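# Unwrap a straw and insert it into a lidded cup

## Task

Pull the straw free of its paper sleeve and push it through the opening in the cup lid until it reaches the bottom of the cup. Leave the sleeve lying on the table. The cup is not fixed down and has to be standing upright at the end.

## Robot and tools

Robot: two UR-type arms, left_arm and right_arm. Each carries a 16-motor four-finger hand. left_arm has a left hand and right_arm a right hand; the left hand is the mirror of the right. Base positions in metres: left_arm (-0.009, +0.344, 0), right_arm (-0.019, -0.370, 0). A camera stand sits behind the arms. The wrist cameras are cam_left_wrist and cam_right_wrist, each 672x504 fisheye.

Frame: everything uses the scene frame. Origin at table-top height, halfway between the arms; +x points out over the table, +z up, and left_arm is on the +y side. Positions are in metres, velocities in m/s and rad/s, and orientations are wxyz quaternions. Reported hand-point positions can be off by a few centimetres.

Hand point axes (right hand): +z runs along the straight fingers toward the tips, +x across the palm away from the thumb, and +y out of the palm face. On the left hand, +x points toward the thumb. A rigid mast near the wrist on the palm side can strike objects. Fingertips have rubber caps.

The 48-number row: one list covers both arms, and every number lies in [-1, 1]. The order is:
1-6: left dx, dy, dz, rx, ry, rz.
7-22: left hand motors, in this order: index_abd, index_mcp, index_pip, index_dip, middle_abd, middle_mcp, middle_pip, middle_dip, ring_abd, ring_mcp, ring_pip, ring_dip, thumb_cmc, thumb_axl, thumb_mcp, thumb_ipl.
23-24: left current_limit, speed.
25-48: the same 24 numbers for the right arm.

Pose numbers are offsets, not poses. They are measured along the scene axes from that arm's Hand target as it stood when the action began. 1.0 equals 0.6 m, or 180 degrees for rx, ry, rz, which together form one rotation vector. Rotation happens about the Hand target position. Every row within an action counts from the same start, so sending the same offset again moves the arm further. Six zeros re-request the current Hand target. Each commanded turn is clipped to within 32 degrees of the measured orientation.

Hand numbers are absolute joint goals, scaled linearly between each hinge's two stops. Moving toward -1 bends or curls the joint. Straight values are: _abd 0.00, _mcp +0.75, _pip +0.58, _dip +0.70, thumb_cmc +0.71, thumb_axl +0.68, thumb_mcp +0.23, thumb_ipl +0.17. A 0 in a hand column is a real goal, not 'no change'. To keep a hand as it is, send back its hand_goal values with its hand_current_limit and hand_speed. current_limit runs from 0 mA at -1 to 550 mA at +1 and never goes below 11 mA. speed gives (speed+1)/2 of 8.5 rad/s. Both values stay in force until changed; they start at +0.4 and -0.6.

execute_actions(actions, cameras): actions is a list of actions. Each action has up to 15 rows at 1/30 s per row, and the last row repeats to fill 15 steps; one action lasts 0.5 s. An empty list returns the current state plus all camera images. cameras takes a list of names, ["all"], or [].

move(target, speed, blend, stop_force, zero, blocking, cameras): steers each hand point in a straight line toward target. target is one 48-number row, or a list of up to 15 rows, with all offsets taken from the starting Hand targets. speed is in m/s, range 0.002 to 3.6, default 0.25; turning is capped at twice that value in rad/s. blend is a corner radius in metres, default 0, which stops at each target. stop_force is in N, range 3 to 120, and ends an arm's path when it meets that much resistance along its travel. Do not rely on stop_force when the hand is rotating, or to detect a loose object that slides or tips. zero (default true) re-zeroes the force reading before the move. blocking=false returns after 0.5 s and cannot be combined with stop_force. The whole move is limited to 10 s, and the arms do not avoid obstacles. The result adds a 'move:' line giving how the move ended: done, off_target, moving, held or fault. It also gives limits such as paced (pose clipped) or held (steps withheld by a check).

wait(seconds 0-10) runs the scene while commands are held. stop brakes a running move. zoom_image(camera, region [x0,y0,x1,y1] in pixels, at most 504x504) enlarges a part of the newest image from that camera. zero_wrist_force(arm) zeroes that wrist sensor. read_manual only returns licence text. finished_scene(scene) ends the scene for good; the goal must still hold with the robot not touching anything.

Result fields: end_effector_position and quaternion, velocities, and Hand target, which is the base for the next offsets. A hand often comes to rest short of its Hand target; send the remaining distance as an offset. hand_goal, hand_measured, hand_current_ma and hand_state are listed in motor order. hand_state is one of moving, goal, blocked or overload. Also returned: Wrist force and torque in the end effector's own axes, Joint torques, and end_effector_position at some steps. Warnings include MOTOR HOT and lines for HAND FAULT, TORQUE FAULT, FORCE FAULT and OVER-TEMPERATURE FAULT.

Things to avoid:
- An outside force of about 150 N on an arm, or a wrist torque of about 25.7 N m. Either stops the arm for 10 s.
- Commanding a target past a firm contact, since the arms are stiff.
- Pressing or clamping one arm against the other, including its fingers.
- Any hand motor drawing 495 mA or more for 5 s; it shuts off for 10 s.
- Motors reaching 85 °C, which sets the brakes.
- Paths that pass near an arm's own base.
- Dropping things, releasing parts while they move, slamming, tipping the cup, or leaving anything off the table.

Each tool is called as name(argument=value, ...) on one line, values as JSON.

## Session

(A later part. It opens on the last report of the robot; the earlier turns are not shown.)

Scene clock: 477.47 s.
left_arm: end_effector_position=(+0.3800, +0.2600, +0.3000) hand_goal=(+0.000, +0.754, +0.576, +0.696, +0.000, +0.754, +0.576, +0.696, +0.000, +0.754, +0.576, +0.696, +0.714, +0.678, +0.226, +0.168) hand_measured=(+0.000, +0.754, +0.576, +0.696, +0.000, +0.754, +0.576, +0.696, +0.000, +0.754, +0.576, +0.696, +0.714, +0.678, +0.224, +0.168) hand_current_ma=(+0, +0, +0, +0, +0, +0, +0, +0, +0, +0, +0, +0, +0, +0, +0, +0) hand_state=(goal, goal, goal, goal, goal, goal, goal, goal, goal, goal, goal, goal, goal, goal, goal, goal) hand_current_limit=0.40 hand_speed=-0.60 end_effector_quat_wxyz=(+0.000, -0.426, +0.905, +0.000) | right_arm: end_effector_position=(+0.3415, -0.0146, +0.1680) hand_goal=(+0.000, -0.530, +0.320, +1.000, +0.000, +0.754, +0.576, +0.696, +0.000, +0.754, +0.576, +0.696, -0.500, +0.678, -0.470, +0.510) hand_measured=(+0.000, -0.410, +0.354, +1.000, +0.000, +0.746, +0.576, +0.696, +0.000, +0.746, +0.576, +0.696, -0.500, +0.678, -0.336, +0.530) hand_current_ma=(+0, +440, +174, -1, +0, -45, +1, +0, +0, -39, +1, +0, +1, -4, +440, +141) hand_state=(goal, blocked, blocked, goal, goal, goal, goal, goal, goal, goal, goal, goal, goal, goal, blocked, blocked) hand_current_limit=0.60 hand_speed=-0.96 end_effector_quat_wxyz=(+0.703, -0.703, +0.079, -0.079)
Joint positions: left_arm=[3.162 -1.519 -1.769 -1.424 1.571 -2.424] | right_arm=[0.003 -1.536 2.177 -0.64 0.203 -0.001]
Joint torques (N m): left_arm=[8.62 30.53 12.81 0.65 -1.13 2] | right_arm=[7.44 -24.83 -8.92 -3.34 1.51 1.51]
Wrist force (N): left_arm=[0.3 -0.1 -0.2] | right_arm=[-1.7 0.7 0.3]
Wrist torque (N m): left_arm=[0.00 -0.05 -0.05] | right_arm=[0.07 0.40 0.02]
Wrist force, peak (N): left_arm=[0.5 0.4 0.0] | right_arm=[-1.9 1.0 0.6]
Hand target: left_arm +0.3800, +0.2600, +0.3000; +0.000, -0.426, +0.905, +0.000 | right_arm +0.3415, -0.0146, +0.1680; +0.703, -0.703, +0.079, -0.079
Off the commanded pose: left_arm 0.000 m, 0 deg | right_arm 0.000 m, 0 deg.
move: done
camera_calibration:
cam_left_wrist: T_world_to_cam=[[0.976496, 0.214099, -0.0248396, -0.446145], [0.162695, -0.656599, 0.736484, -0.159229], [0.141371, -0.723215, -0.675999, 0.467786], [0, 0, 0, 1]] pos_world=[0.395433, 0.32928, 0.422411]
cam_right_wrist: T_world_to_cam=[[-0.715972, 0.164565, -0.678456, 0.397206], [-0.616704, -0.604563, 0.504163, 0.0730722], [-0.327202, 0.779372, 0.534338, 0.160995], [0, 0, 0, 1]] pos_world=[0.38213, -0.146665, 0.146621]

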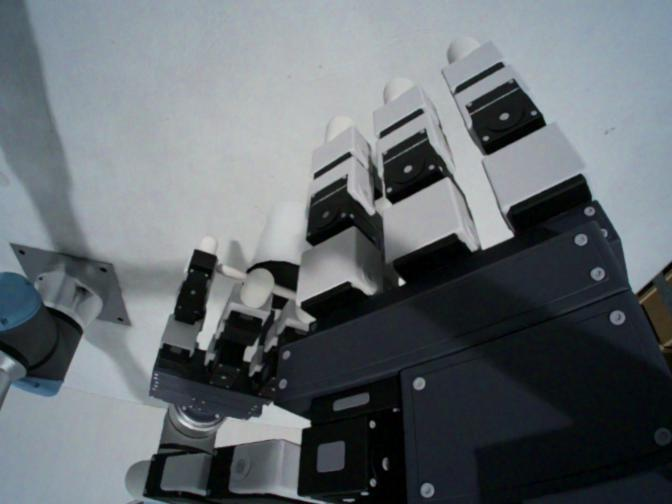

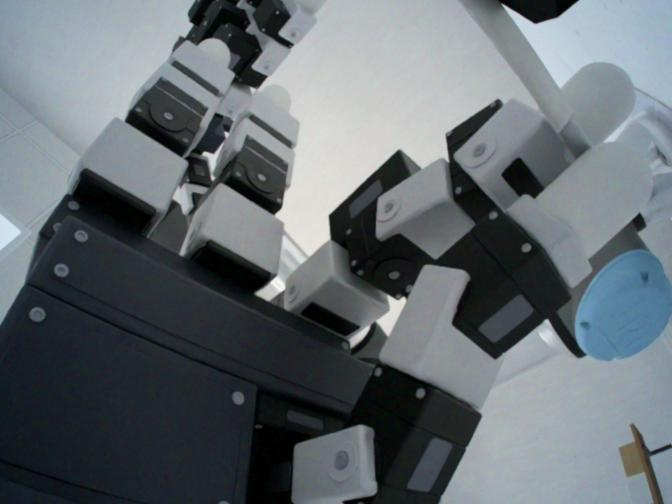

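move(target=[0,0,0,0,0,0,0,0.754,0.576,0.696,0,0.754,0.576,0.696,0,0.754,0.576,0.696,0.714,0.678,0.226,0.168,0.4,-0.6,0,0,0.15,0,0,0,0,-0.53,0.32,1.0,0,0.754,0.576,0.696,0,0.754,0.576,0.696,-0.5,0.677,-0.47,0.51,0.6,-0.96], speed=0.05, cameras=["all"])

zoom_image(camera="cam_left_wrist", region=[140, 190, 340, 390])

Scene clock: 572.50 s.
left_arm: end_effector_position=(+0.3800, +0.2600, +0.3000) hand_goal=(+0.000, +0.754, +0.576, +0.696, +0.000, +0.754, +0.576, +0.696, +0.000, +0.754, +0.576, +0.696, +0.714, +0.678, +0.226, +0.168) hand_measured=(+0.000, +0.754, +0.576, +0.696, +0.000, +0.754, +0.576, +0.696, +0.000, +0.754, +0.576, +0.696, +0.714, +0.678, +0.224, +0.168) hand_current_ma=(+0, +0, +0, +0, +0, +0, +0, +0, +0, +0, +0, +0, +0, +0, +0, +0) hand_state=(goal, goal, goal, goal, goal, goal, goal, goal, goal, goal, goal, goal, goal, goal, goal, goal) hand_current_limit=0.40 hand_speed=-0.60 end_effector_quat_wxyz=(+0.000, -0.426, +0.905, +0.000) | right_arm: end_effector_position=(+0.3415, -0.0146, +0.2580) hand_goal=(+0.000, -0.530, +0.320, +1.000, +0.000, +0.754, +0.576, +0.696, +0.000, +0.754, +0.576, +0.696, -0.500, +0.678, -0.470, +0.510) hand_measured=(+0.000, -0.410, +0.354, +1.000, +0.000, +0.746, +0.576, +0.696, +0.000, +0.746, +0.576, +0.696, -0.500, +0.678, -0.336, +0.530) hand_current_ma=(+0, +440, +174, -1, +0, -45, +1, +0, +0, -39, +1, +0, -1, -4, +440, +141) hand_state=(goal, blocked, blocked, goal, goal, goal, goal, goal, goal, goal, goal, goal, goal, goal, blocked, blocked) hand_current_limit=0.60 hand_speed=-0.96 end_effector_quat_wxyz=(+0.703, -0.703, +0.079, -0.079)
Joint positions: left_arm=[3.162 -1.519 -1.769 -1.424 1.571 -2.424] | right_arm=[0.003 -1.656 2.03 -0.374 0.203 0]
Joint torques (N m): left_arm=[7.61 29.73 13.72 0.76 -0.93 2.07] | right_arm=[7.83 -18.13 -27.37 2.67 1.06 -1.63]
Wrist force (N): left_arm=[0.2 0.1 -0.2] | right_arm=[-1.4 1.0 0.6]
Wrist torque (N m): left_arm=[0.02 -0.02 -0.06] | right_arm=[0.08 0.35 0.14]
Wrist force, peak (N): left_arm=[0.6 0.2 -0.2] | right_arm=[-1.8 1.3 0.5]
Hand target: left_arm +0.3800, +0.2600, +0.3000; +0.000, -0.426, +0.905, +0.000 | right_arm +0.3415, -0.0146, +0.2580; +0.703, -0.703, +0.079, -0.079
Off the commanded pose: left_arm 0.000 m, 0 deg | right_arm 0.000 m, 0 deg.
move: done
camera_calibration:
cam_left_wrist: T_world_to_cam=[[0.976496, 0.214099, -0.0248396, -0.446145], [0.162695, -0.656599, 0.736484, -0.159229], [0.141371, -0.723215, -0.675999, 0.467786], [0, 0, 0, 1]] pos_world=[0.395433, 0.32928, 0.422411]
cam_right_wrist: T_world_to_cam=[[-0.715906, 0.164701, -0.678492, 0.45827], [-0.616788, -0.604579, 0.50404, 0.0277555], [-0.327186, 0.779331, 0.534408, 0.112876], [0, 0, 0, 1]] pos_world=[0.382129, -0.146665, 0.236621]

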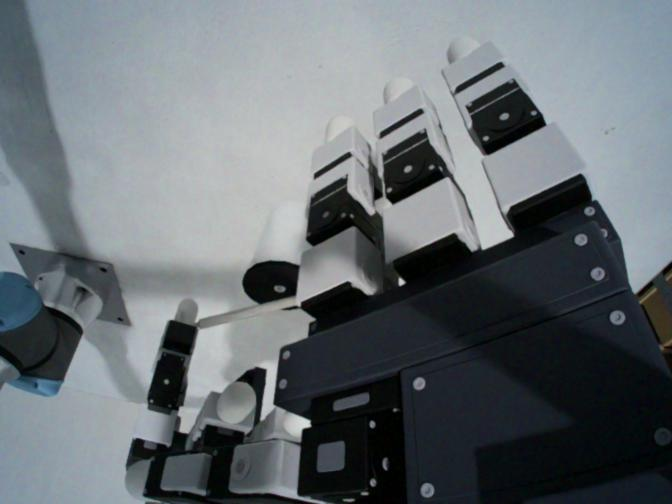

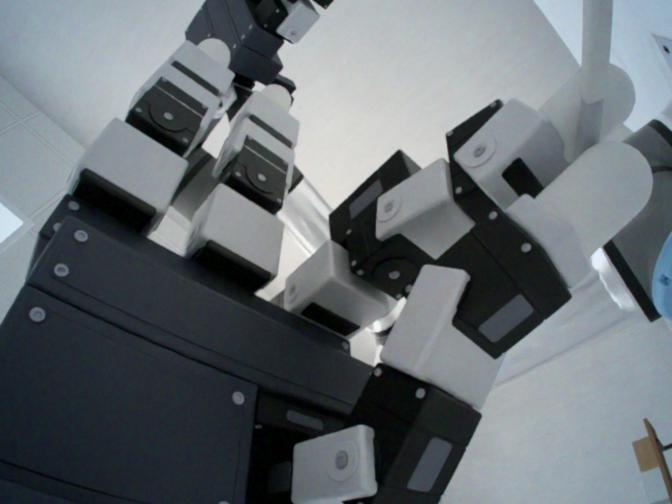

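Scaled by 2.520 from the camera's 672x504 image, which has a finer 960x720 frame.

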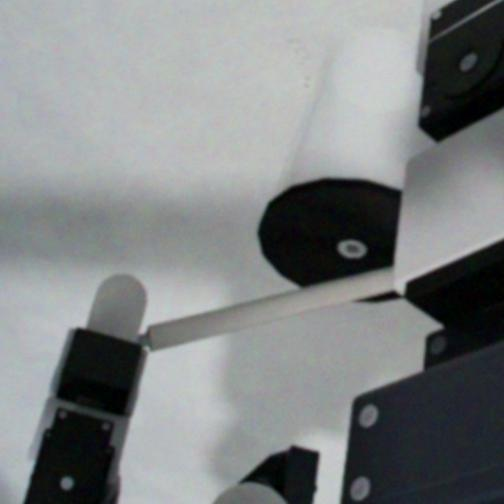

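zoom_image(camera="cam_right_wrist", region=[440, 20, 672, 252])

zoom_image(camera="cam_left_wrist", region=[150, 260, 320, 430])

Scaled by 2.172 from the camera's 672x504 image, which has a finer 960x720 frame.

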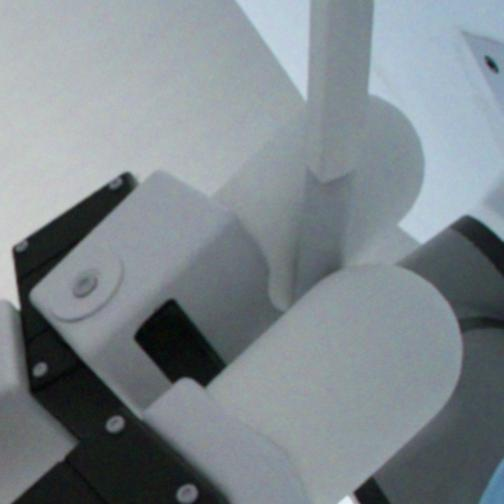

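Scaled by 2.965 from the camera's 672x504 image, which has a finer 960x720 frame.

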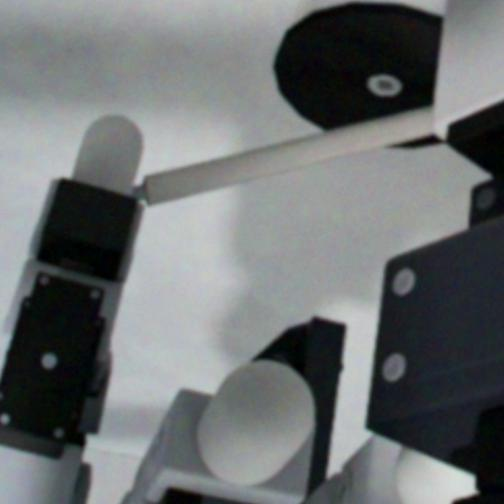

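move(target=[0,0,0,0,0,0,0,0.754,0.576,0.696,0,0.754,0.576,0.696,0,0.754,0.576,0.696,0.714,0.678,0.226,0.168,0.4,-0.6,0,0,0.25,0,0,0,0,-0.53,0.32,1.0,0,0.754,0.576,0.696,0,0.754,0.576,0.696,-0.5,0.677,-0.47,0.51,0.6,-0.96], speed=0.06, cameras=["all"])

zoom_image(camera="cam_right_wrist", region=[440, 20, 672, 252])

Scene clock: 703.53 s.
left_arm: end_effector_position=(+0.3800, +0.2600, +0.3000) hand_goal=(+0.000, +0.754, +0.576, +0.696, +0.000, +0.754, +0.576, +0.696, +0.000, +0.754, +0.576, +0.696, +0.714, +0.678, +0.226, +0.168) hand_measured=(+0.000, +0.754, +0.576, +0.696, +0.000, +0.754, +0.576, +0.696, +0.000, +0.754, +0.576, +0.696, +0.714, +0.678, +0.224, +0.168) hand_current_ma=(+0, +0, +0, +0, +0, +0, +0, +0, +0, +0, +0, +0, +0, +0, +0, +0) hand_state=(goal, goal, goal, goal, goal, goal, goal, goal, goal, goal, goal, goal, goal, goal, goal, goal) hand_current_limit=0.40 hand_speed=-0.60 end_effector_quat_wxyz=(+0.000, -0.426, +0.905, +0.000) | right_arm: end_effector_position=(+0.3415, -0.0146, +0.4080) hand_goal=(+0.000, -0.530, +0.320, +1.000, +0.000, +0.754, +0.576, +0.696, +0.000, +0.754, +0.576, +0.696, -0.500, +0.678, -0.470, +0.510) hand_measured=(+0.000, -0.412, +0.354, +1.000, +0.000, +0.746, +0.576, +0.696, +0.000, +0.746, +0.576, +0.696, -0.500, +0.678, -0.336, +0.530) hand_current_ma=(+0, +440, +174, -1, +0, -45, +1, +0, +0, -40, +0, +0, -3, -4, +440, +141) hand_state=(goal, blocked, blocked, goal, goal, goal, goal, goal, goal, goal, goal, goal, goal, goal, blocked, blocked) hand_current_limit=0.60 hand_speed=-0.96 end_effector_quat_wxyz=(+0.703, -0.703, +0.079, -0.079)
Joint positions: left_arm=[3.162 -1.519 -1.769 -1.424 1.571 -2.424] | right_arm=[0.003 -1.72 1.695 0.025 0.203 0]
Joint torques (N m): left_arm=[7.65 30.63 14.63 0.8 -0.9 2.05] | right_arm=[8.76 -5.44 -27.84 2.51 1.4 -1.84]
Wrist force (N): left_arm=[0.2 0.4 -0.1] | right_arm=[-1.5 0.9 0.4]
Wrist torque (N m): left_arm=[0.06 -0.02 -0.08] | right_arm=[0.07 0.37 0.13]
Wrist force, peak (N): left_arm=[0.6 0.3 -0.1] | right_arm=[-1.6 1.6 0.4]
Hand target: left_arm +0.3800, +0.2600, +0.3000; +0.000, -0.426, +0.905, +0.000 | right_arm +0.3415, -0.0146, +0.4080; +0.703, -0.703, +0.079, -0.079
Off the commanded pose: left_arm 0.000 m, 0 deg | right_arm 0.000 m, 0 deg.
move: done
camera_calibration:
cam_left_wrist: T_world_to_cam=[[0.976496, 0.214099, -0.0248396, -0.446145], [0.162695, -0.656599, 0.736484, -0.159229], [0.141371, -0.723215, -0.675999, 0.467786], [0, 0, 0, 1]] pos_world=[0.395433, 0.32928, 0.422411]
cam_right_wrist: T_world_to_cam=[[-0.715925, 0.164702, -0.678472, 0.559976], [-0.616753, -0.604629, 0.504023, -0.0478137], [-0.327211, 0.779292, 0.53445, 0.0327563], [0, 0, 0, 1]] pos_world=[0.38213, -0.146665, 0.38652]

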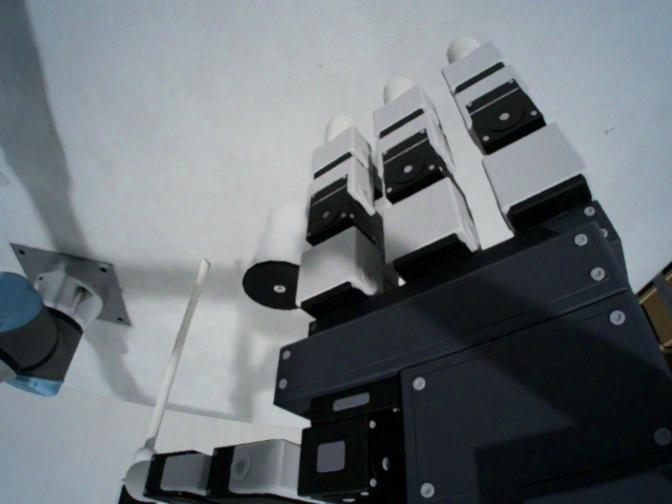

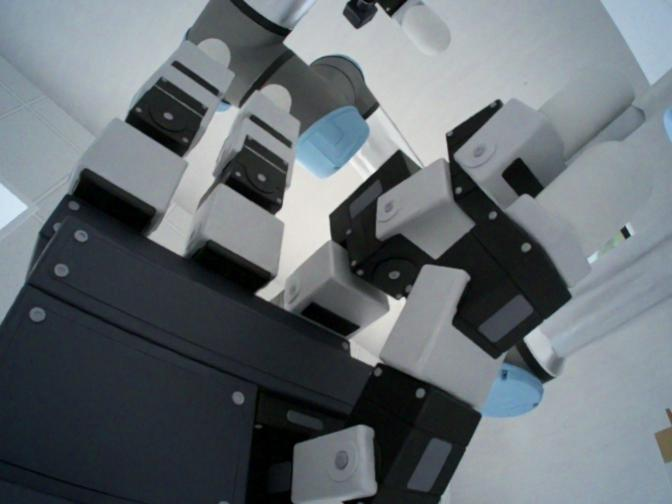

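Scaled by 2.172 from the camera's 672x504 image, which has a finer 960x720 frame.

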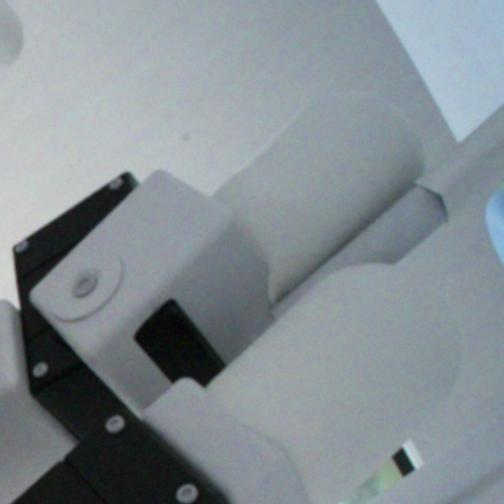

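move(target=[0.1167,-0.3833,0.1333,-0.5294,0.0198,0.3223,0,-0.274,0.343,1.0,0,-0.274,0.343,1.0,0,-0.548,-0.737,0.406,-0.689,0.677,-0.225,0.524,0.4,-0.8,0,0,0.25,0,0,0,0,-0.53,0.32,1.0,0,0.754,0.576,0.696,0,0.754,0.576,0.696,-0.5,0.677,-0.47,0.51,0.6,-0.96], speed=0.2, cameras=["all"])

Scene clock: 773.00 s.
left_arm: end_effector_position=(+0.4500, +0.0300, +0.3800) hand_goal=(+0.000, -0.274, +0.344, +1.000, +0.000, -0.274, +0.344, +1.000, +0.000, -0.548, -0.736, +0.406, -0.688, +0.678, -0.224, +0.524) hand_measured=(-0.002, -0.272, +0.346, +0.998, -0.002, -0.272, +0.348, +0.998, +0.000, -0.546, -0.732, +0.410, -0.694, +0.678, -0.226, +0.522) hand_current_ma=(+0, +0, +0, +0, +0, +0, +0, +0, +0, +0, +0, +0, -1, +0, +0, +0) hand_state=(goal, goal, goal, goal, goal, goal, goal, goal, goal, goal, goal, goal, goal, goal, goal, goal) hand_current_limit=0.40 hand_speed=-0.80 end_effector_quat_wxyz=(+0.325, +0.628, -0.325, +0.628) | right_arm: end_effector_position=(+0.3415, -0.0146, +0.5580) hand_goal=(+0.000, -0.530, +0.320, +1.000, +0.000, +0.754, +0.576, +0.696, +0.000, +0.754, +0.576, +0.696, -0.500, +0.678, -0.470, +0.510) hand_measured=(+0.000, -0.412, +0.354, +1.000, +0.000, +0.746, +0.576, +0.696, +0.000, +0.746, +0.576, +0.696, -0.500, +0.678, -0.336, +0.530) hand_current_ma=(+0, +440, +174, -1, +0, -45, +1, +0, +0, -40, +0, +0, -3, -4, +440, +141) hand_state=(goal, blocked, blocked, goal, goal, goal, goal, goal, goal, goal, goal, goal, goal, goal, blocked, blocked) hand_current_limit=0.60 hand_speed=-0.96 end_effector_quat_wxyz=(+0.703, -0.703, +0.079, -0.079)
Joint positions: left_arm=[3.278 -1.897 -2.143 0.896 0.472 -4.709] | right_arm=[0.003 -1.643 1.233 0.411 0.203 -0.001]
Joint torques (N m): left_arm=[-8.64 17.01 20.99 3.02 1.32 -3.05] | right_arm=[8.33 -7.38 -27.91 2.54 1.38 -1.78]
Wrist force (N): left_arm=[0.8 0.2 0.0] | right_arm=[-1.5 1.0 0.5]
Wrist torque (N m): left_arm=[0.13 -0.08 0.31] | right_arm=[0.08 0.37 0.13]
Wrist force, peak (N): left_arm=[0.8 0.1 0.3] | right_arm=[-1.8 1.4 0.7]
Hand target: left_arm +0.4500, +0.0300, +0.3800; +0.325, +0.628, -0.325, +0.628 | right_arm +0.3415, -0.0146, +0.5580; +0.703, -0.703, +0.079, -0.079
Off the commanded pose: left_arm 0.000 m, 0 deg | right_arm 0.000 m, 0 deg.
move: done
camera_calibration:
cam_left_wrist: T_world_to_cam=[[0.516947, 0.336706, -0.787016, 0.0294126], [0.0188076, 0.914704, 0.403687, -0.236516], [0.85581, -0.223487, 0.466521, -0.425004], [0, 0, 0, 1]] pos_world=[0.352967, 0.111456, 0.3169]
cam_right_wrist: T_world_to_cam=[[-0.715972, 0.164565, -0.678456, 0.661804], [-0.616704, -0.604563, 0.504163, -0.123551], [-0.327202, 0.779372, 0.534338, -0.0473969], [0, 0, 0, 1]] pos_world=[0.38213, -0.146665, 0.536621]

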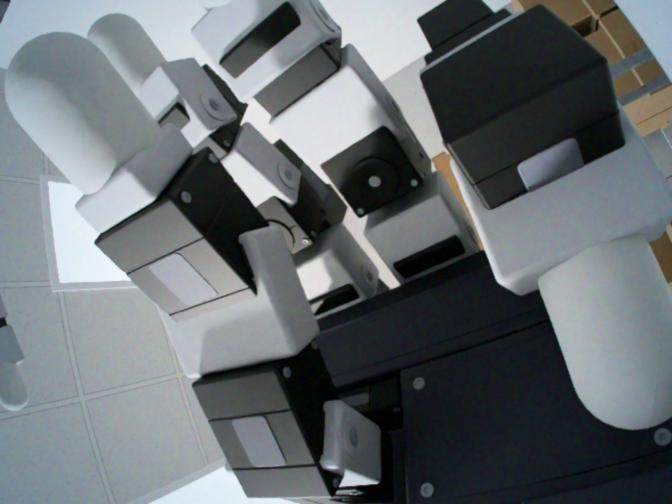

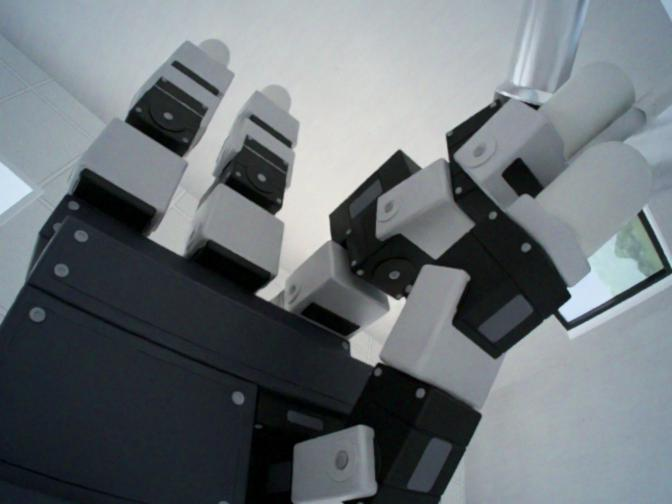

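move(target=[-0.0822,-0.0512,0,0.0264,-0.0054,0,0,-0.274,0.343,1.0,0,-0.274,0.343,1.0,0,-0.548,-0.737,0.406,-0.689,0.677,-0.225,0.524,0.4,-0.8,0,0,0,0,0,0,0,-0.53,0.32,1.0,0,0.754,0.576,0.696,0,0.754,0.576,0.696,-0.5,0.677,-0.47,0.51,0.6,-0.96], speed=0.1, cameras=["all"])

zoom_image(camera="cam_left_wrist", region=[0, 0, 300, 252])

Scene clock: 796.93 s.
left_arm: end_effector_position=(+0.4008, -0.0006, +0.3800) hand_goal=(+0.000, -0.274, +0.344, +1.000, +0.000, -0.274, +0.344, +1.000, +0.000, -0.548, -0.736, +0.406, -0.688, +0.678, -0.224, +0.524) hand_measured=(-0.002, -0.272, +0.346, +0.998, -0.002, -0.272, +0.348, +0.998, +0.000, -0.546, -0.734, +0.410, -0.694, +0.678, -0.226, +0.522) hand_current_ma=(+0, +0, +0, +0, +0, +0, +0, +0, +0, +0, +0, +0, -1, +0, +0, +0) hand_state=(goal, goal, goal, goal, goal, goal, goal, goal, goal, goal, goal, goal, goal, goal, goal, goal) hand_current_limit=0.40 hand_speed=-0.80 end_effector_quat_wxyz=(+0.296, +0.636, -0.354, +0.619) | right_arm: end_effector_position=(+0.3415, -0.0146, +0.5580) hand_goal=(+0.000, -0.530, +0.320, +1.000, +0.000, +0.754, +0.576, +0.696, +0.000, +0.754, +0.576, +0.696, -0.500, +0.678, -0.470, +0.510) hand_measured=(+0.000, -0.412, +0.354, +1.000, +0.000, +0.746, +0.576, +0.696, +0.000, +0.746, +0.576, +0.696, -0.500, +0.678, -0.336, +0.530) hand_current_ma=(+0, +440, +174, -1, +0, -45, +1, +0, +0, -40, +0, +0, -3, -4, +440, +141) hand_state=(goal, blocked, blocked, goal, goal, goal, goal, goal, goal, goal, goal, goal, goal, goal, blocked, blocked) hand_current_limit=0.60 hand_speed=-0.96 end_effector_quat_wxyz=(+0.703, -0.703, +0.079, -0.079)
Joint positions: left_arm=[3.211 -1.754 -2.271 0.77 0.544 -4.553] | right_arm=[0.003 -1.643 1.233 0.411 0.203 -0.001]
Joint torques (N m): left_arm=[-8.29 32.06 4.58 -0.86 1.03 1.69] | right_arm=[7.91 -7.08 -26.25 2.63 1.39 -1.67]
Wrist force (N): left_arm=[0.4 0.0 0.0] | right_arm=[-1.6 1.1 0.4]
Wrist torque (N m): left_arm=[0.12 -0.01 0.17] | right_arm=[0.10 0.39 0.12]
Wrist force, peak (N): left_arm=[0.7 1.0 0.2] | right_arm=[-1.9 1.2 0.7]
Hand target: left_arm +0.4007, -0.0007, +0.3800; +0.296, +0.636, -0.354, +0.619 | right_arm +0.3415, -0.0146, +0.5580; +0.703, -0.703, +0.079, -0.079
Off the commanded pose: left_arm 0.000 m, 0 deg | right_arm 0.000 m, 0 deg.
move: done
camera_calibration:
cam_left_wrist: T_world_to_cam=[[0.530093, 0.40012, -0.7476, 0.0449747], [0.0111849, 0.87829, 0.477997, -0.232756], [0.847866, -0.261745, 0.4611, -0.384508], [0, 0, 0, 1]] pos_world=[0.304774, 0.0857895, 0.322176]
cam_right_wrist: T_world_to_cam=[[-0.715972, 0.164565, -0.678456, 0.661804], [-0.616704, -0.604563, 0.504163, -0.123551], [-0.327202, 0.779372, 0.534338, -0.0473969], [0, 0, 0, 1]] pos_world=[0.38213, -0.146665, 0.536621]

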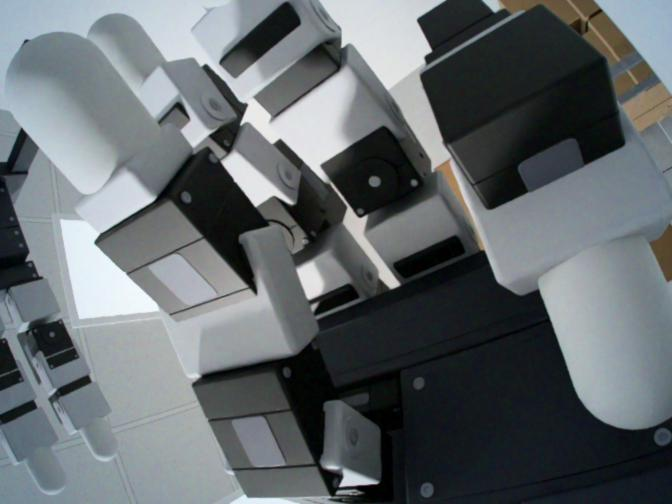

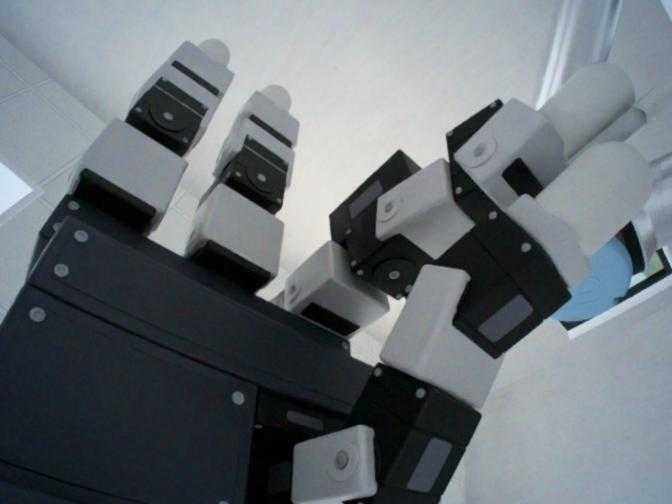

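Scaled by 1.680 from the camera's 672x504 image, which has a finer 960x720 frame.

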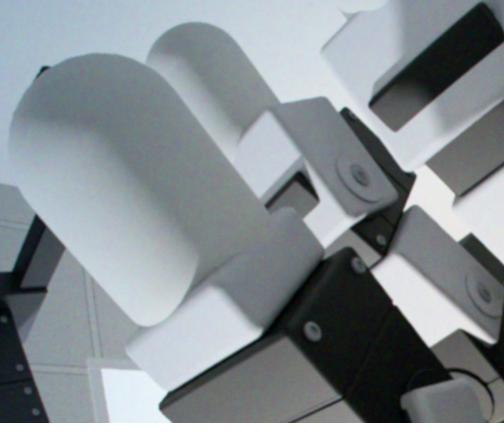

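move(target=[-0.0478,-0.0337,0,0,0,0,0,-0.274,0.343,1.0,0,-0.274,0.343,1.0,0,-0.548,-0.737,0.406,-0.689,0.677,-0.225,0.524,0.4,-0.8,0,0,0,0,0,0,0,-0.53,0.32,1.0,0,0.754,0.576,0.696,0,0.754,0.576,0.696,-0.5,0.677,-0.47,0.51,0.6,-0.96], speed=0.06, cameras=["cam_left_wrist"])

zoom_image(camera="cam_left_wrist", region=[0, 0, 300, 252])

Scene clock: 808.37 s.
left_arm: end_effector_position=(+0.3722, -0.0208, +0.3800) hand_goal=(+0.000, -0.274, +0.344, +1.000, +0.000, -0.274, +0.344, +1.000, +0.000, -0.548, -0.736, +0.406, -0.688, +0.678, -0.224, +0.524) hand_measured=(-0.002, -0.272, +0.346, +0.998, -0.002, -0.272, +0.348, +0.998, +0.000, -0.546, -0.734, +0.410, -0.694, +0.678, -0.226, +0.522) hand_current_ma=(+0, +0, +0, +0, +0, +0, +0, +0, +0, +0, +0, +0, -1, +0, +0, +0) hand_state=(goal, goal, goal, goal, goal, goal, goal, goal, goal, goal, goal, goal, goal, goal, goal, goal) hand_current_limit=0.40 hand_speed=-0.80 end_effector_quat_wxyz=(+0.296, +0.636, -0.354, +0.619) end_effector_velocity=(-0.001, -0.001, +0.000) end_effector_angular_velocity=(+0.001, -0.001, +0.002) | right_arm: end_effector_position=(+0.3415, -0.0146, +0.5580) hand_goal=(+0.000, -0.530, +0.320, +1.000, +0.000, +0.754, +0.576, +0.696, +0.000, +0.754, +0.576, +0.696, -0.500, +0.678, -0.470, +0.510) hand_measured=(+0.000, -0.412, +0.354, +1.000, +0.000, +0.746, +0.576, +0.696, +0.000, +0.746, +0.576, +0.696, -0.500, +0.678, -0.336, +0.530) hand_current_ma=(+0, +440, +174, -1, +0, -45, +1, +0, +0, -40, +0, +0, -3, -4, +440, +141) hand_state=(goal, blocked, blocked, goal, goal, goal, goal, goal, goal, goal, goal, goal, goal, goal, blocked, blocked) hand_current_limit=0.60 hand_speed=-0.96 end_effector_quat_wxyz=(+0.703, -0.703, +0.079, -0.079)
Joint positions: left_arm=[3.154 -1.713 -2.324 0.791 0.601 -4.564] | right_arm=[0.003 -1.643 1.233 0.411 0.203 -0.001]
Joint velocities: left_arm=[-0.003 0.002 -0.002 0.001 0.005 0.001] | right_arm=[within noise]
Joint torques (N m): left_arm=[-8.42 30.88 4.1 3.52 1.16 -2.61] | right_arm=[8.34 -8.19 -27.07 2.56 1.34 -1.66]
Wrist force (N): left_arm=[0.3 0.5 0.4] | right_arm=[-1.5 1.0 0.6]
Wrist torque (N m): left_arm=[0.17 0.02 0.26] | right_arm=[0.09 0.37 0.13]
Wrist force, peak (N): left_arm=[0.5 -0.7 0.3] | right_arm=[-2.0 1.1 0.5]
Hand target: left_arm +0.3720, -0.0209, +0.3800; +0.296, +0.636, -0.354, +0.619 | right_arm +0.3415, -0.0146, +0.5580; +0.703, -0.703, +0.079, -0.079
Off the commanded pose: left_arm 0.000 m, 0 deg | right_arm 0.000 m, 0 deg.
move: done
camera_calibration:
cam_left_wrist: T_world_to_cam=[[0.530064, 0.400249, -0.747551, 0.0682018], [0.0112269, 0.878201, 0.478161, -0.214754], [0.847883, -0.261848, 0.461009, -0.365515], [0, 0, 0, 1]] pos_world=[0.276174, 0.0655897, 0.322177]
Images, in order (width x height): cam_left_wrist 672x504.

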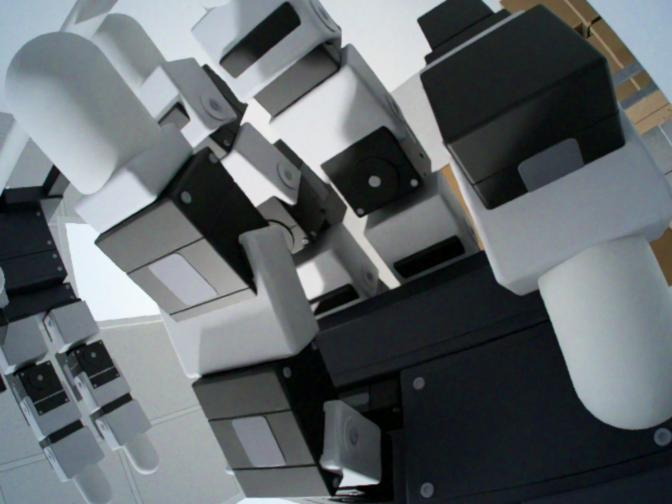

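Scaled by 1.680 from the camera's 672x504 image, which has a finer 960x720 frame.

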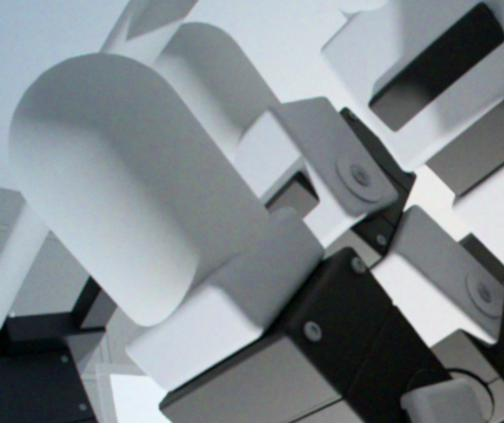

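move(target=[-0.0239,-0.0168,0,0,0,0,0,-0.274,0.343,1.0,0,-0.274,0.343,1.0,0,-0.548,-0.737,0.406,-0.689,0.677,-0.225,0.524,0.4,-0.8,0,0,0,0,0,0,0,-0.53,0.32,1.0,0,0.754,0.576,0.696,0,0.754,0.576,0.696,-0.5,0.677,-0.47,0.51,0.6,-0.96], speed=0.05, cameras=["cam_left_wrist"])

zoom_image(camera="cam_left_wrist", region=[0, 0, 300, 252])

Scene clock: 824.53 s.
left_arm: end_effector_position=(+0.3578, -0.0309, +0.3800) hand_goal=(+0.000, -0.274, +0.344, +1.000, +0.000, -0.274, +0.344, +1.000, +0.000, -0.548, -0.736, +0.406, -0.688, +0.678, -0.224, +0.524) hand_measured=(-0.002, -0.272, +0.346, +0.998, -0.002, -0.272, +0.348, +0.998, +0.000, -0.546, -0.734, +0.410, -0.694, +0.678, -0.226, +0.522) hand_current_ma=(+0, +0, +0, +0, +0, +0, +0, +0, +0, +0, +0, +0, -1, +0, +0, +0) hand_state=(goal, goal, goal, goal, goal, goal, goal, goal, goal, goal, goal, goal, goal, goal, goal, goal) hand_current_limit=0.40 hand_speed=-0.80 end_effector_quat_wxyz=(+0.296, +0.636, -0.354, +0.619) | right_arm: end_effector_position=(+0.3415, -0.0146, +0.5580) hand_goal=(+0.000, -0.530, +0.320, +1.000, +0.000, +0.754, +0.576, +0.696, +0.000, +0.754, +0.576, +0.696, -0.500, +0.678, -0.470, +0.510) hand_measured=(+0.000, -0.412, +0.354, +1.000, +0.000, +0.746, +0.576, +0.696, +0.000, +0.746, +0.576, +0.696, -0.500, +0.678, -0.336, +0.530) hand_current_ma=(+0, +440, +174, -1, +0, -45, +1, +0, +0, -40, +0, +0, -3, -4, +440, +141) hand_state=(goal, blocked, blocked, goal, goal, goal, goal, goal, goal, goal, goal, goal, goal, goal, blocked, blocked) hand_current_limit=0.60 hand_speed=-0.96 end_effector_quat_wxyz=(+0.703, -0.703, +0.079, -0.079)
Joint positions: left_arm=[3.121 -1.694 -2.348 0.8 0.633 -4.57] | right_arm=[0.003 -1.643 1.233 0.411 0.203 -0.001]
Joint torques (N m): left_arm=[-8.87 29.84 3.89 3.49 1.14 -2.62] | right_arm=[7.13 -7.88 -26.82 2.55 1.49 -1.62]
Wrist force (N): left_arm=[0.4 0.1 0.3] | right_arm=[-1.9 1.0 0.6]
Wrist torque (N m): left_arm=[0.12 0.00 0.28] | right_arm=[0.08 0.43 0.09]
Wrist force, peak (N): left_arm=[0.4 -0.1 0.7] | right_arm=[-2.0 1.2 0.4]
Hand target: left_arm +0.3577, -0.0310, +0.3800; +0.296, +0.636, -0.354, +0.619 | right_arm +0.3415, -0.0146, +0.5580; +0.703, -0.703, +0.079, -0.079
Off the commanded pose: left_arm 0.000 m, 0 deg | right_arm 0.000 m, 0 deg.
move: done
camera_calibration:
cam_left_wrist: T_world_to_cam=[[0.530064, 0.400296, -0.747526, 0.0798663], [0.0111982, 0.878179, 0.478201, -0.205726], [0.847884, -0.261848, 0.461009, -0.35595], [0, 0, 0, 1]] pos_world=[0.261774, 0.0554896, 0.322177]
Images, in order (width x height): cam_left_wrist 672x504.

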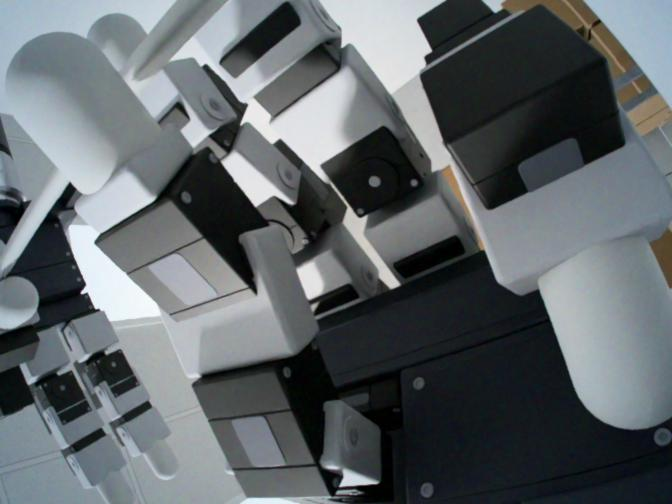

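Scaled by 1.680 from the camera's 672x504 image, which has a finer 960x720 frame.

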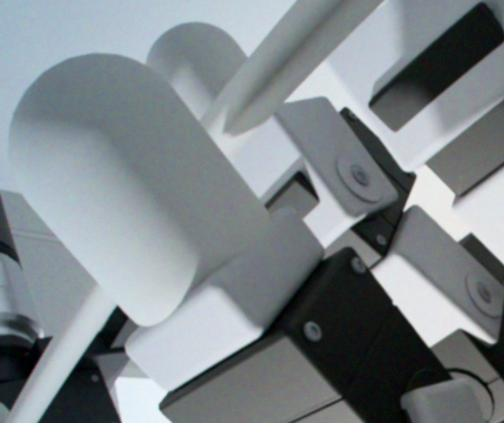

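move(target=[0.0027,0.0019,0,0,0,0,0,-0.37,0.343,1.0,0,-0.37,0.343,1.0,0,-0.548,-0.737,0.406,-0.689,0.677,-0.30,0.524,0.4,-0.96,0,0,0,0,0,0,0,-0.53,0.32,1.0,0,0.754,0.576,0.696,0,0.754,0.576,0.696,-0.5,0.677,-0.47,0.51,0.6,-0.96], speed=0.05, cameras=["cam_left_wrist"])

zoom_image(camera="cam_left_wrist", region=[0, 0, 300, 252])

Scene clock: 840.20 s.
left_arm: end_effector_position=(+0.3593, -0.0299, +0.3800) hand_goal=(+0.000, -0.370, +0.344, +1.000, +0.000, -0.370, +0.344, +1.000, +0.000, -0.548, -0.736, +0.406, -0.688, +0.678, -0.300, +0.524) hand_measured=(-0.002, -0.366, +0.346, +0.998, -0.002, -0.366, +0.348, +0.998, +0.000, -0.546, -0.734, +0.410, -0.694, +0.678, -0.298, +0.522) hand_current_ma=(+0, +0, +0, +0, +0, +0, +0, +0, +0, +0, +0, +0, -1, +0, +0, +0) hand_state=(goal, goal, goal, goal, goal, goal, goal, goal, goal, goal, goal, goal, goal, goal, goal, goal) hand_current_limit=0.40 hand_speed=-0.96 end_effector_quat_wxyz=(+0.296, +0.636, -0.354, +0.619) | right_arm: end_effector_position=(+0.3415, -0.0146, +0.5580) hand_goal=(+0.000, -0.530, +0.320, +1.000, +0.000, +0.754, +0.576, +0.696, +0.000, +0.754, +0.576, +0.696, -0.500, +0.678, -0.470, +0.510) hand_measured=(+0.000, -0.412, +0.354, +1.000, +0.000, +0.746, +0.576, +0.696, +0.000, +0.746, +0.576, +0.696, -0.500, +0.678, -0.336, +0.530) hand_current_ma=(+0, +440, +174, -1, +0, -45, +1, +0, +0, -40, +0, +0, -3, -4, +440, +141) hand_state=(goal, blocked, blocked, goal, goal, goal, goal, goal, goal, goal, goal, goal, goal, goal, blocked, blocked) hand_current_limit=0.60 hand_speed=-0.96 end_effector_quat_wxyz=(+0.703, -0.703, +0.079, -0.079)
Joint positions: left_arm=[3.125 -1.695 -2.346 0.799 0.63 -4.569] | right_arm=[0.003 -1.643 1.233 0.411 0.203 -0.001]
Joint torques (N m): left_arm=[8.41 9.14 21.97 -0.81 -1.41 1.89] | right_arm=[7.44 -8.79 -27 2.46 1.45 -1.59]
Wrist force (N): left_arm=[0.1 0.2 0.1] | right_arm=[-1.6 1.0 0.5]
Wrist torque (N m): left_arm=[0.14 0.04 0.18] | right_arm=[0.08 0.38 0.12]
Wrist force, peak (N): left_arm=[0.6 0.1 0.5] | right_arm=[-2.0 1.2 0.6]
Hand target: left_arm +0.3593, -0.0299, +0.3800; +0.296, +0.636, -0.354, +0.619 | right_arm +0.3415, -0.0146, +0.5580; +0.703, -0.703, +0.079, -0.079
Off the commanded pose: left_arm 0.000 m, 0 deg | right_arm 0.000 m, 0 deg.
move: done
camera_calibration:
cam_left_wrist: T_world_to_cam=[[0.530064, 0.400296, -0.747526, 0.0786309], [0.0111982, 0.878179, 0.478201, -0.206709], [0.847884, -0.261848, 0.461009, -0.356934], [0, 0, 0, 1]] pos_world=[0.263274, 0.0565896, 0.322177]
Images, in order (width x height): cam_left_wrist 672x504.

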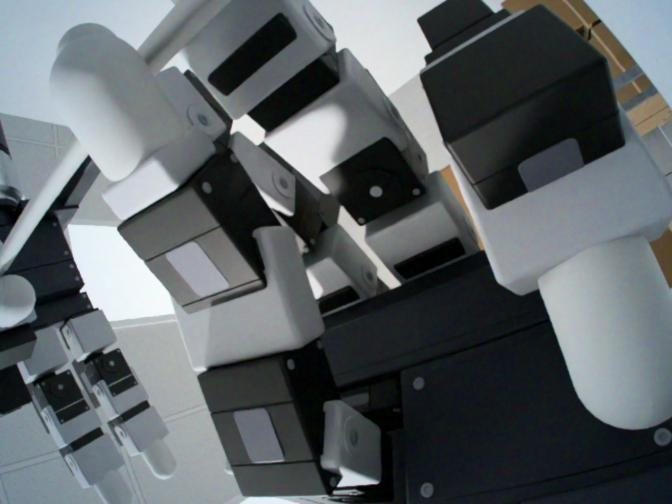

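Scaled by 1.680 from the camera's 672x504 image, which has a finer 960x720 frame.

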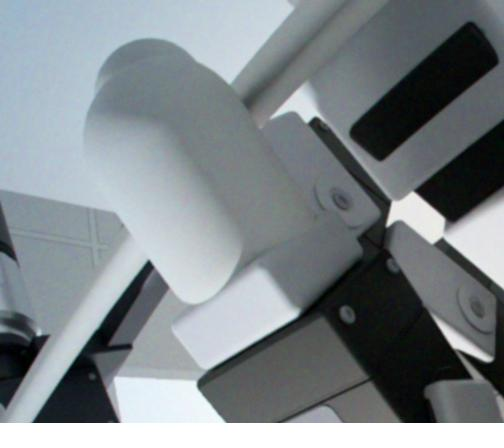

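move(target=[0,0,0,0,0,0,0,-0.43,0.343,1.0,0,-0.43,0.343,1.0,0,-0.548,-0.737,0.406,-0.689,0.677,-0.36,0.524,0.2,-0.96,0,0,0,0,0,0,0,-0.53,0.32,1.0,0,0.754,0.576,0.696,0,0.754,0.576,0.696,-0.5,0.677,-0.47,0.51,0.6,-0.96], speed=0.05, cameras=["cam_left_wrist"])

zoom_image(camera="cam_left_wrist", region=[0, 0, 300, 252])

Scene clock: 848.37 s.
left_arm: end_effector_position=(+0.3593, -0.0299, +0.3800) hand_goal=(+0.000, -0.430, +0.344, +1.000, +0.000, -0.430, +0.344, +1.000, +0.000, -0.548, -0.736, +0.406, -0.688, +0.678, -0.360, +0.524) hand_measured=(-0.002, -0.406, +0.348, +1.000, -0.002, -0.406, +0.348, +1.000, +0.000, -0.546, -0.734, +0.410, -0.694, +0.676, -0.328, +0.530) hand_current_ma=(+0, +12, +0, +0, +0, +12, +0, +0, +0, +0, +0, +0, -1, +0, +31, +2) hand_state=(goal, blocked, goal, goal, goal, blocked, goal, goal, goal, goal, goal, goal, goal, goal, blocked, goal) hand_current_limit=0.20 hand_speed=-0.96 end_effector_quat_wxyz=(+0.296, +0.636, -0.354, +0.619) | right_arm: end_effector_position=(+0.3415, -0.0146, +0.5580) hand_goal=(+0.000, -0.530, +0.320, +1.000, +0.000, +0.754, +0.576, +0.696, +0.000, +0.754, +0.576, +0.696, -0.500, +0.678, -0.470, +0.510) hand_measured=(-0.002, -0.412, +0.354, +1.000, +0.000, +0.746, +0.576, +0.696, +0.000, +0.746, +0.576, +0.696, -0.500, +0.678, -0.336, +0.530) hand_current_ma=(-6, +440, +174, -1, +0, -45, +1, +0, +0, -40, +0, +0, -2, -3, +440, +141) hand_state=(goal, blocked, blocked, goal, goal, goal, goal, goal, goal, goal, goal, goal, goal, goal, blocked, blocked) hand_current_limit=0.60 hand_speed=-0.96 end_effector_quat_wxyz=(+0.703, -0.703, +0.079, -0.079)
Joint positions: left_arm=[3.125 -1.695 -2.346 0.799 0.63 -4.569] | right_arm=[0.003 -1.643 1.233 0.411 0.203 -0.001]
Joint torques (N m): left_arm=[8.31 10.31 22.5 -0.82 -1.3 1.87] | right_arm=[7.47 -8.06 -27.84 2.58 1.29 -1.73]
Wrist force (N): left_arm=[0.4 0.2 0.2] | right_arm=[-1.7 1.0 0.7]
Wrist torque (N m): left_arm=[0.13 0.01 0.23] | right_arm=[0.09 0.40 0.10]
Wrist force, peak (N): left_arm=[0.5 0.2 0.6] | right_arm=[-2.1 1.2 0.5]
Hand target: left_arm +0.3593, -0.0299, +0.3800; +0.296, +0.636, -0.354, +0.619 | right_arm +0.3415, -0.0146, +0.5580; +0.703, -0.703, +0.079, -0.079
Off the commanded pose: left_arm 0.000 m, 0 deg | right_arm 0.000 m, 0 deg.
move: done
camera_calibration:
cam_left_wrist: T_world_to_cam=[[0.530064, 0.400296, -0.747526, 0.0786309], [0.0111982, 0.878179, 0.478201, -0.206709], [0.847884, -0.261848, 0.461009, -0.356934], [0, 0, 0, 1]] pos_world=[0.263274, 0.0565896, 0.322177]
Images, in order (width x height): cam_left_wrist 672x504.

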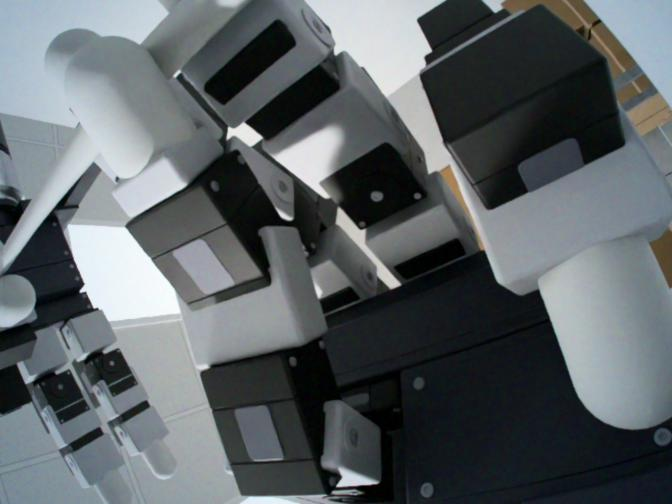

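Scaled by 1.680 from the camera's 672x504 image, which has a finer 960x720 frame.

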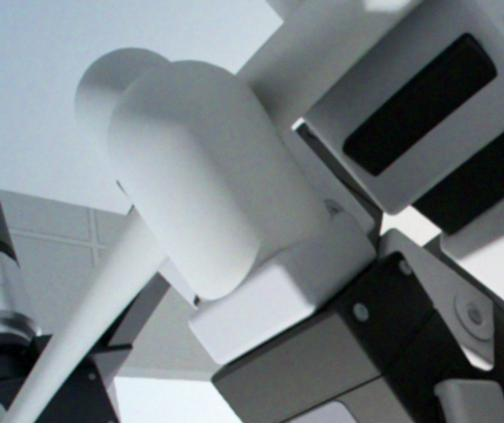

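zoom_image(camera="cam_left_wrist", region=[30, 0, 240, 158])

wait(seconds=0.2, cameras=["cam_right_wrist"])

zoom_image(camera="cam_right_wrist", region=[440, 20, 672, 252])

Scaled by 2.400 from the camera's 672x504 image, which has a finer 960x720 frame.

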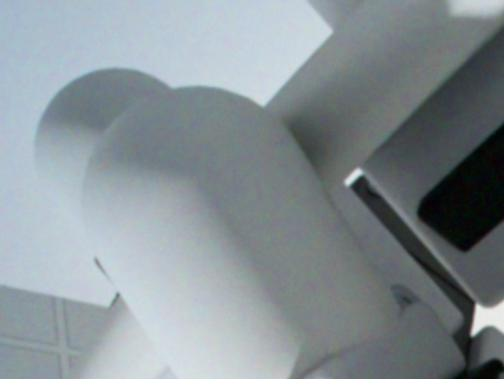

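Scene clock: 855.67 s.
left_arm: end_effector_position=(+0.3593, -0.0299, +0.3800) hand_goal=(+0.000, -0.430, +0.344, +1.000, +0.000, -0.430, +0.344, +1.000, +0.000, -0.548, -0.736, +0.406, -0.688, +0.678, -0.360, +0.524) hand_measured=(-0.002, -0.406, +0.348, +1.000, -0.002, -0.406, +0.348, +1.000, +0.000, -0.546, -0.734, +0.410, -0.694, +0.676, -0.328, +0.530) hand_current_ma=(+0, +12, +0, +0, +0, +12, +0, +0, +0, +0, +0, +0, -1, +0, +31, +2) hand_state=(goal, blocked, goal, goal, goal, blocked, goal, goal, goal, goal, goal, goal, goal, goal, blocked, goal) hand_current_limit=0.20 hand_speed=-0.96 end_effector_quat_wxyz=(+0.296, +0.636, -0.354, +0.619) | right_arm: end_effector_position=(+0.3415, -0.0146, +0.5580) hand_goal=(+0.000, -0.530, +0.320, +1.000, +0.000, +0.754, +0.576, +0.696, +0.000, +0.754, +0.576, +0.696, -0.500, +0.678, -0.470, +0.510) hand_measured=(-0.002, -0.412, +0.354, +1.000, +0.000, +0.746, +0.576, +0.696, +0.000, +0.746, +0.576, +0.696, -0.500, +0.678, -0.336, +0.530) hand_current_ma=(-6, +440, +174, -1, +0, -45, +1, +0, +0, -40, +0, +0, -2, -3, +440, +141) hand_state=(goal, blocked, blocked, goal, goal, goal, goal, goal, goal, goal, goal, goal, goal, goal, blocked, blocked) hand_current_limit=0.60 hand_speed=-0.96 end_effector_quat_wxyz=(+0.703, -0.703, +0.079, -0.079)
Joint positions: left_arm=[3.125 -1.695 -2.346 0.799 0.63 -4.569] | right_arm=[0.003 -1.643 1.233 0.411 0.203 -0.001]
Joint torques (N m): left_arm=[8.32 10.28 21.92 -0.81 -1.31 1.83] | right_arm=[7.31 -7.94 -27.33 2.62 1.3 -1.57]
Wrist force (N): left_arm=[0.2 0.3 0.3] | right_arm=[-1.3 0.9 0.7]
Wrist torque (N m): left_arm=[0.13 0.03 0.21] | right_arm=[0.06 0.36 0.13]
Wrist force, peak (N): left_arm=[0.4 0.1 0.7] | right_arm=[-2.0 0.8 0.5]
Hand target: left_arm +0.3593, -0.0299, +0.3800; +0.296, +0.636, -0.354, +0.619 | right_arm +0.3415, -0.0146, +0.5580; +0.703, -0.703, +0.079, -0.079
Off the commanded pose: left_arm 0.000 m, 0 deg | right_arm 0.000 m, 0 deg.
wait: 0.20 s; at rest from the start
camera_calibration:
cam_right_wrist: T_world_to_cam=[[-0.715972, 0.164565, -0.678456, 0.661804], [-0.616704, -0.604563, 0.504163, -0.123551], [-0.327202, 0.779372, 0.534338, -0.0473969], [0, 0, 0, 1]] pos_world=[0.38213, -0.146665, 0.536621]
Images, in order (width x height): cam_right_wrist 672x504.

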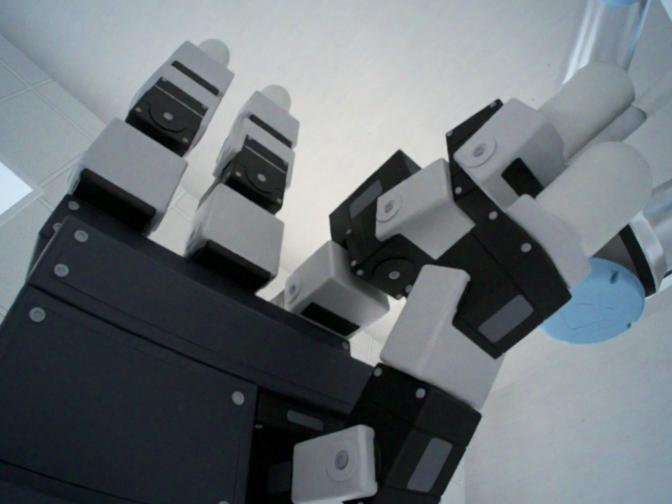

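Scaled by 2.172 from the camera's 672x504 image, which has a finer 960x720 frame.

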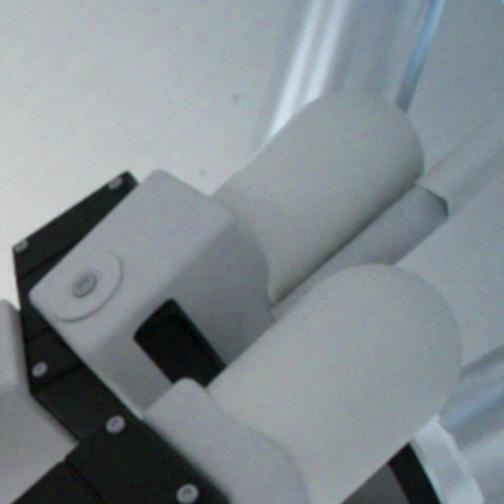

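move(target=[0,0,0,0,0,0,0,-0.50,0.33,1.0,0,-0.50,0.33,1.0,0,-0.548,-0.737,0.406,-0.689,0.677,-0.43,0.515,0.5,-0.96,0,0,0,0,0,0,0,-0.53,0.32,1.0,0,0.754,0.576,0.696,0,0.754,0.576,0.696,-0.5,0.677,-0.47,0.51,0.6,-0.96], speed=0.05, cameras=["cam_left_wrist"])

zoom_image(camera="cam_left_wrist", region=[0, 0, 300, 252])

Scene clock: 867.57 s.
left_arm: end_effector_position=(+0.3593, -0.0299, +0.3800) hand_goal=(+0.000, -0.500, +0.330, +1.000, +0.000, -0.500, +0.330, +1.000, +0.000, -0.548, -0.736, +0.406, -0.688, +0.678, -0.430, +0.516) hand_measured=(-0.002, -0.420, +0.348, +1.000, -0.002, -0.422, +0.352, +1.000, +0.000, -0.546, -0.734, +0.410, -0.696, +0.676, -0.334, +0.542) hand_current_ma=(+0, +122, +7, +0, +0, +116, +9, +0, +0, +0, +0, +0, -1, +0, +253, +24) hand_state=(goal, blocked, goal, goal, goal, blocked, blocked, goal, goal, goal, goal, goal, goal, goal, blocked, moving) hand_current_limit=0.50 hand_speed=-0.96 end_effector_quat_wxyz=(+0.296, +0.636, -0.354, +0.619) | right_arm: end_effector_position=(+0.3415, -0.0146, +0.5580) hand_goal=(+0.000, -0.530, +0.320, +1.000, +0.000, +0.754, +0.576, +0.696, +0.000, +0.754, +0.576, +0.696, -0.500, +0.678, -0.470, +0.510) hand_measured=(-0.002, -0.412, +0.354, +1.000, +0.000, +0.746, +0.576, +0.696, +0.000, +0.746, +0.576, +0.696, -0.502, +0.678, -0.336, +0.530) hand_current_ma=(-4, +440, +174, -1, +0, -45, +1, +0, +0, -40, +0, +0, -11, -3, +440, +141) hand_state=(goal, blocked, blocked, goal, goal, goal, goal, goal, goal, goal, goal, goal, goal, goal, blocked, blocked) hand_current_limit=0.60 hand_speed=-0.96 end_effector_quat_wxyz=(+0.703, -0.703, +0.079, -0.079)
Joint positions: left_arm=[3.125 -1.695 -2.346 0.799 0.63 -4.569] | right_arm=[0.003 -1.643 1.233 0.411 0.203 -0.001]
Joint torques (N m): left_arm=[8.67 9.33 21.48 -0.88 -1.05 1.58] | right_arm=[6.37 -8.68 -26.99 2.46 1.25 -1.71]
Wrist force (N): left_arm=[0.1 0.2 0.4] | right_arm=[-1.6 0.9 0.4]
Wrist torque (N m): left_arm=[0.12 0.05 0.18] | right_arm=[0.09 0.39 0.12]
Wrist force, peak (N): left_arm=[0.5 0.5 0.4] | right_arm=[-1.9 1.0 0.7]
Hand target: left_arm +0.3593, -0.0299, +0.3800; +0.296, +0.636, -0.354, +0.619 | right_arm +0.3415, -0.0146, +0.5580; +0.703, -0.703, +0.079, -0.079
Off the commanded pose: left_arm 0.000 m, 0 deg | right_arm 0.000 m, 0 deg.
move: done
camera_calibration:
cam_left_wrist: T_world_to_cam=[[0.530064, 0.400296, -0.747526, 0.0786309], [0.0111982, 0.878179, 0.478201, -0.206709], [0.847884, -0.261848, 0.461009, -0.356934], [0, 0, 0, 1]] pos_world=[0.263274, 0.0565896, 0.322177]
Images, in order (width x height): cam_left_wrist 672x504.

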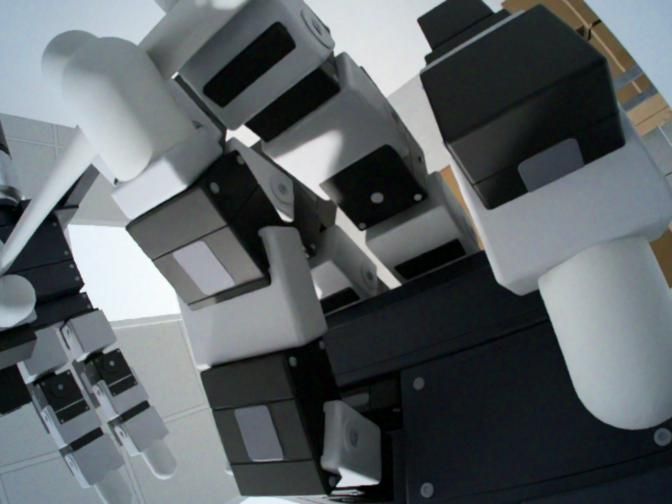

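Scaled by 1.680 from the camera's 672x504 image, which has a finer 960x720 frame.

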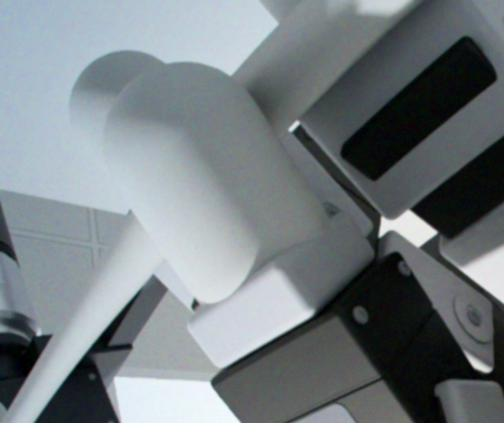

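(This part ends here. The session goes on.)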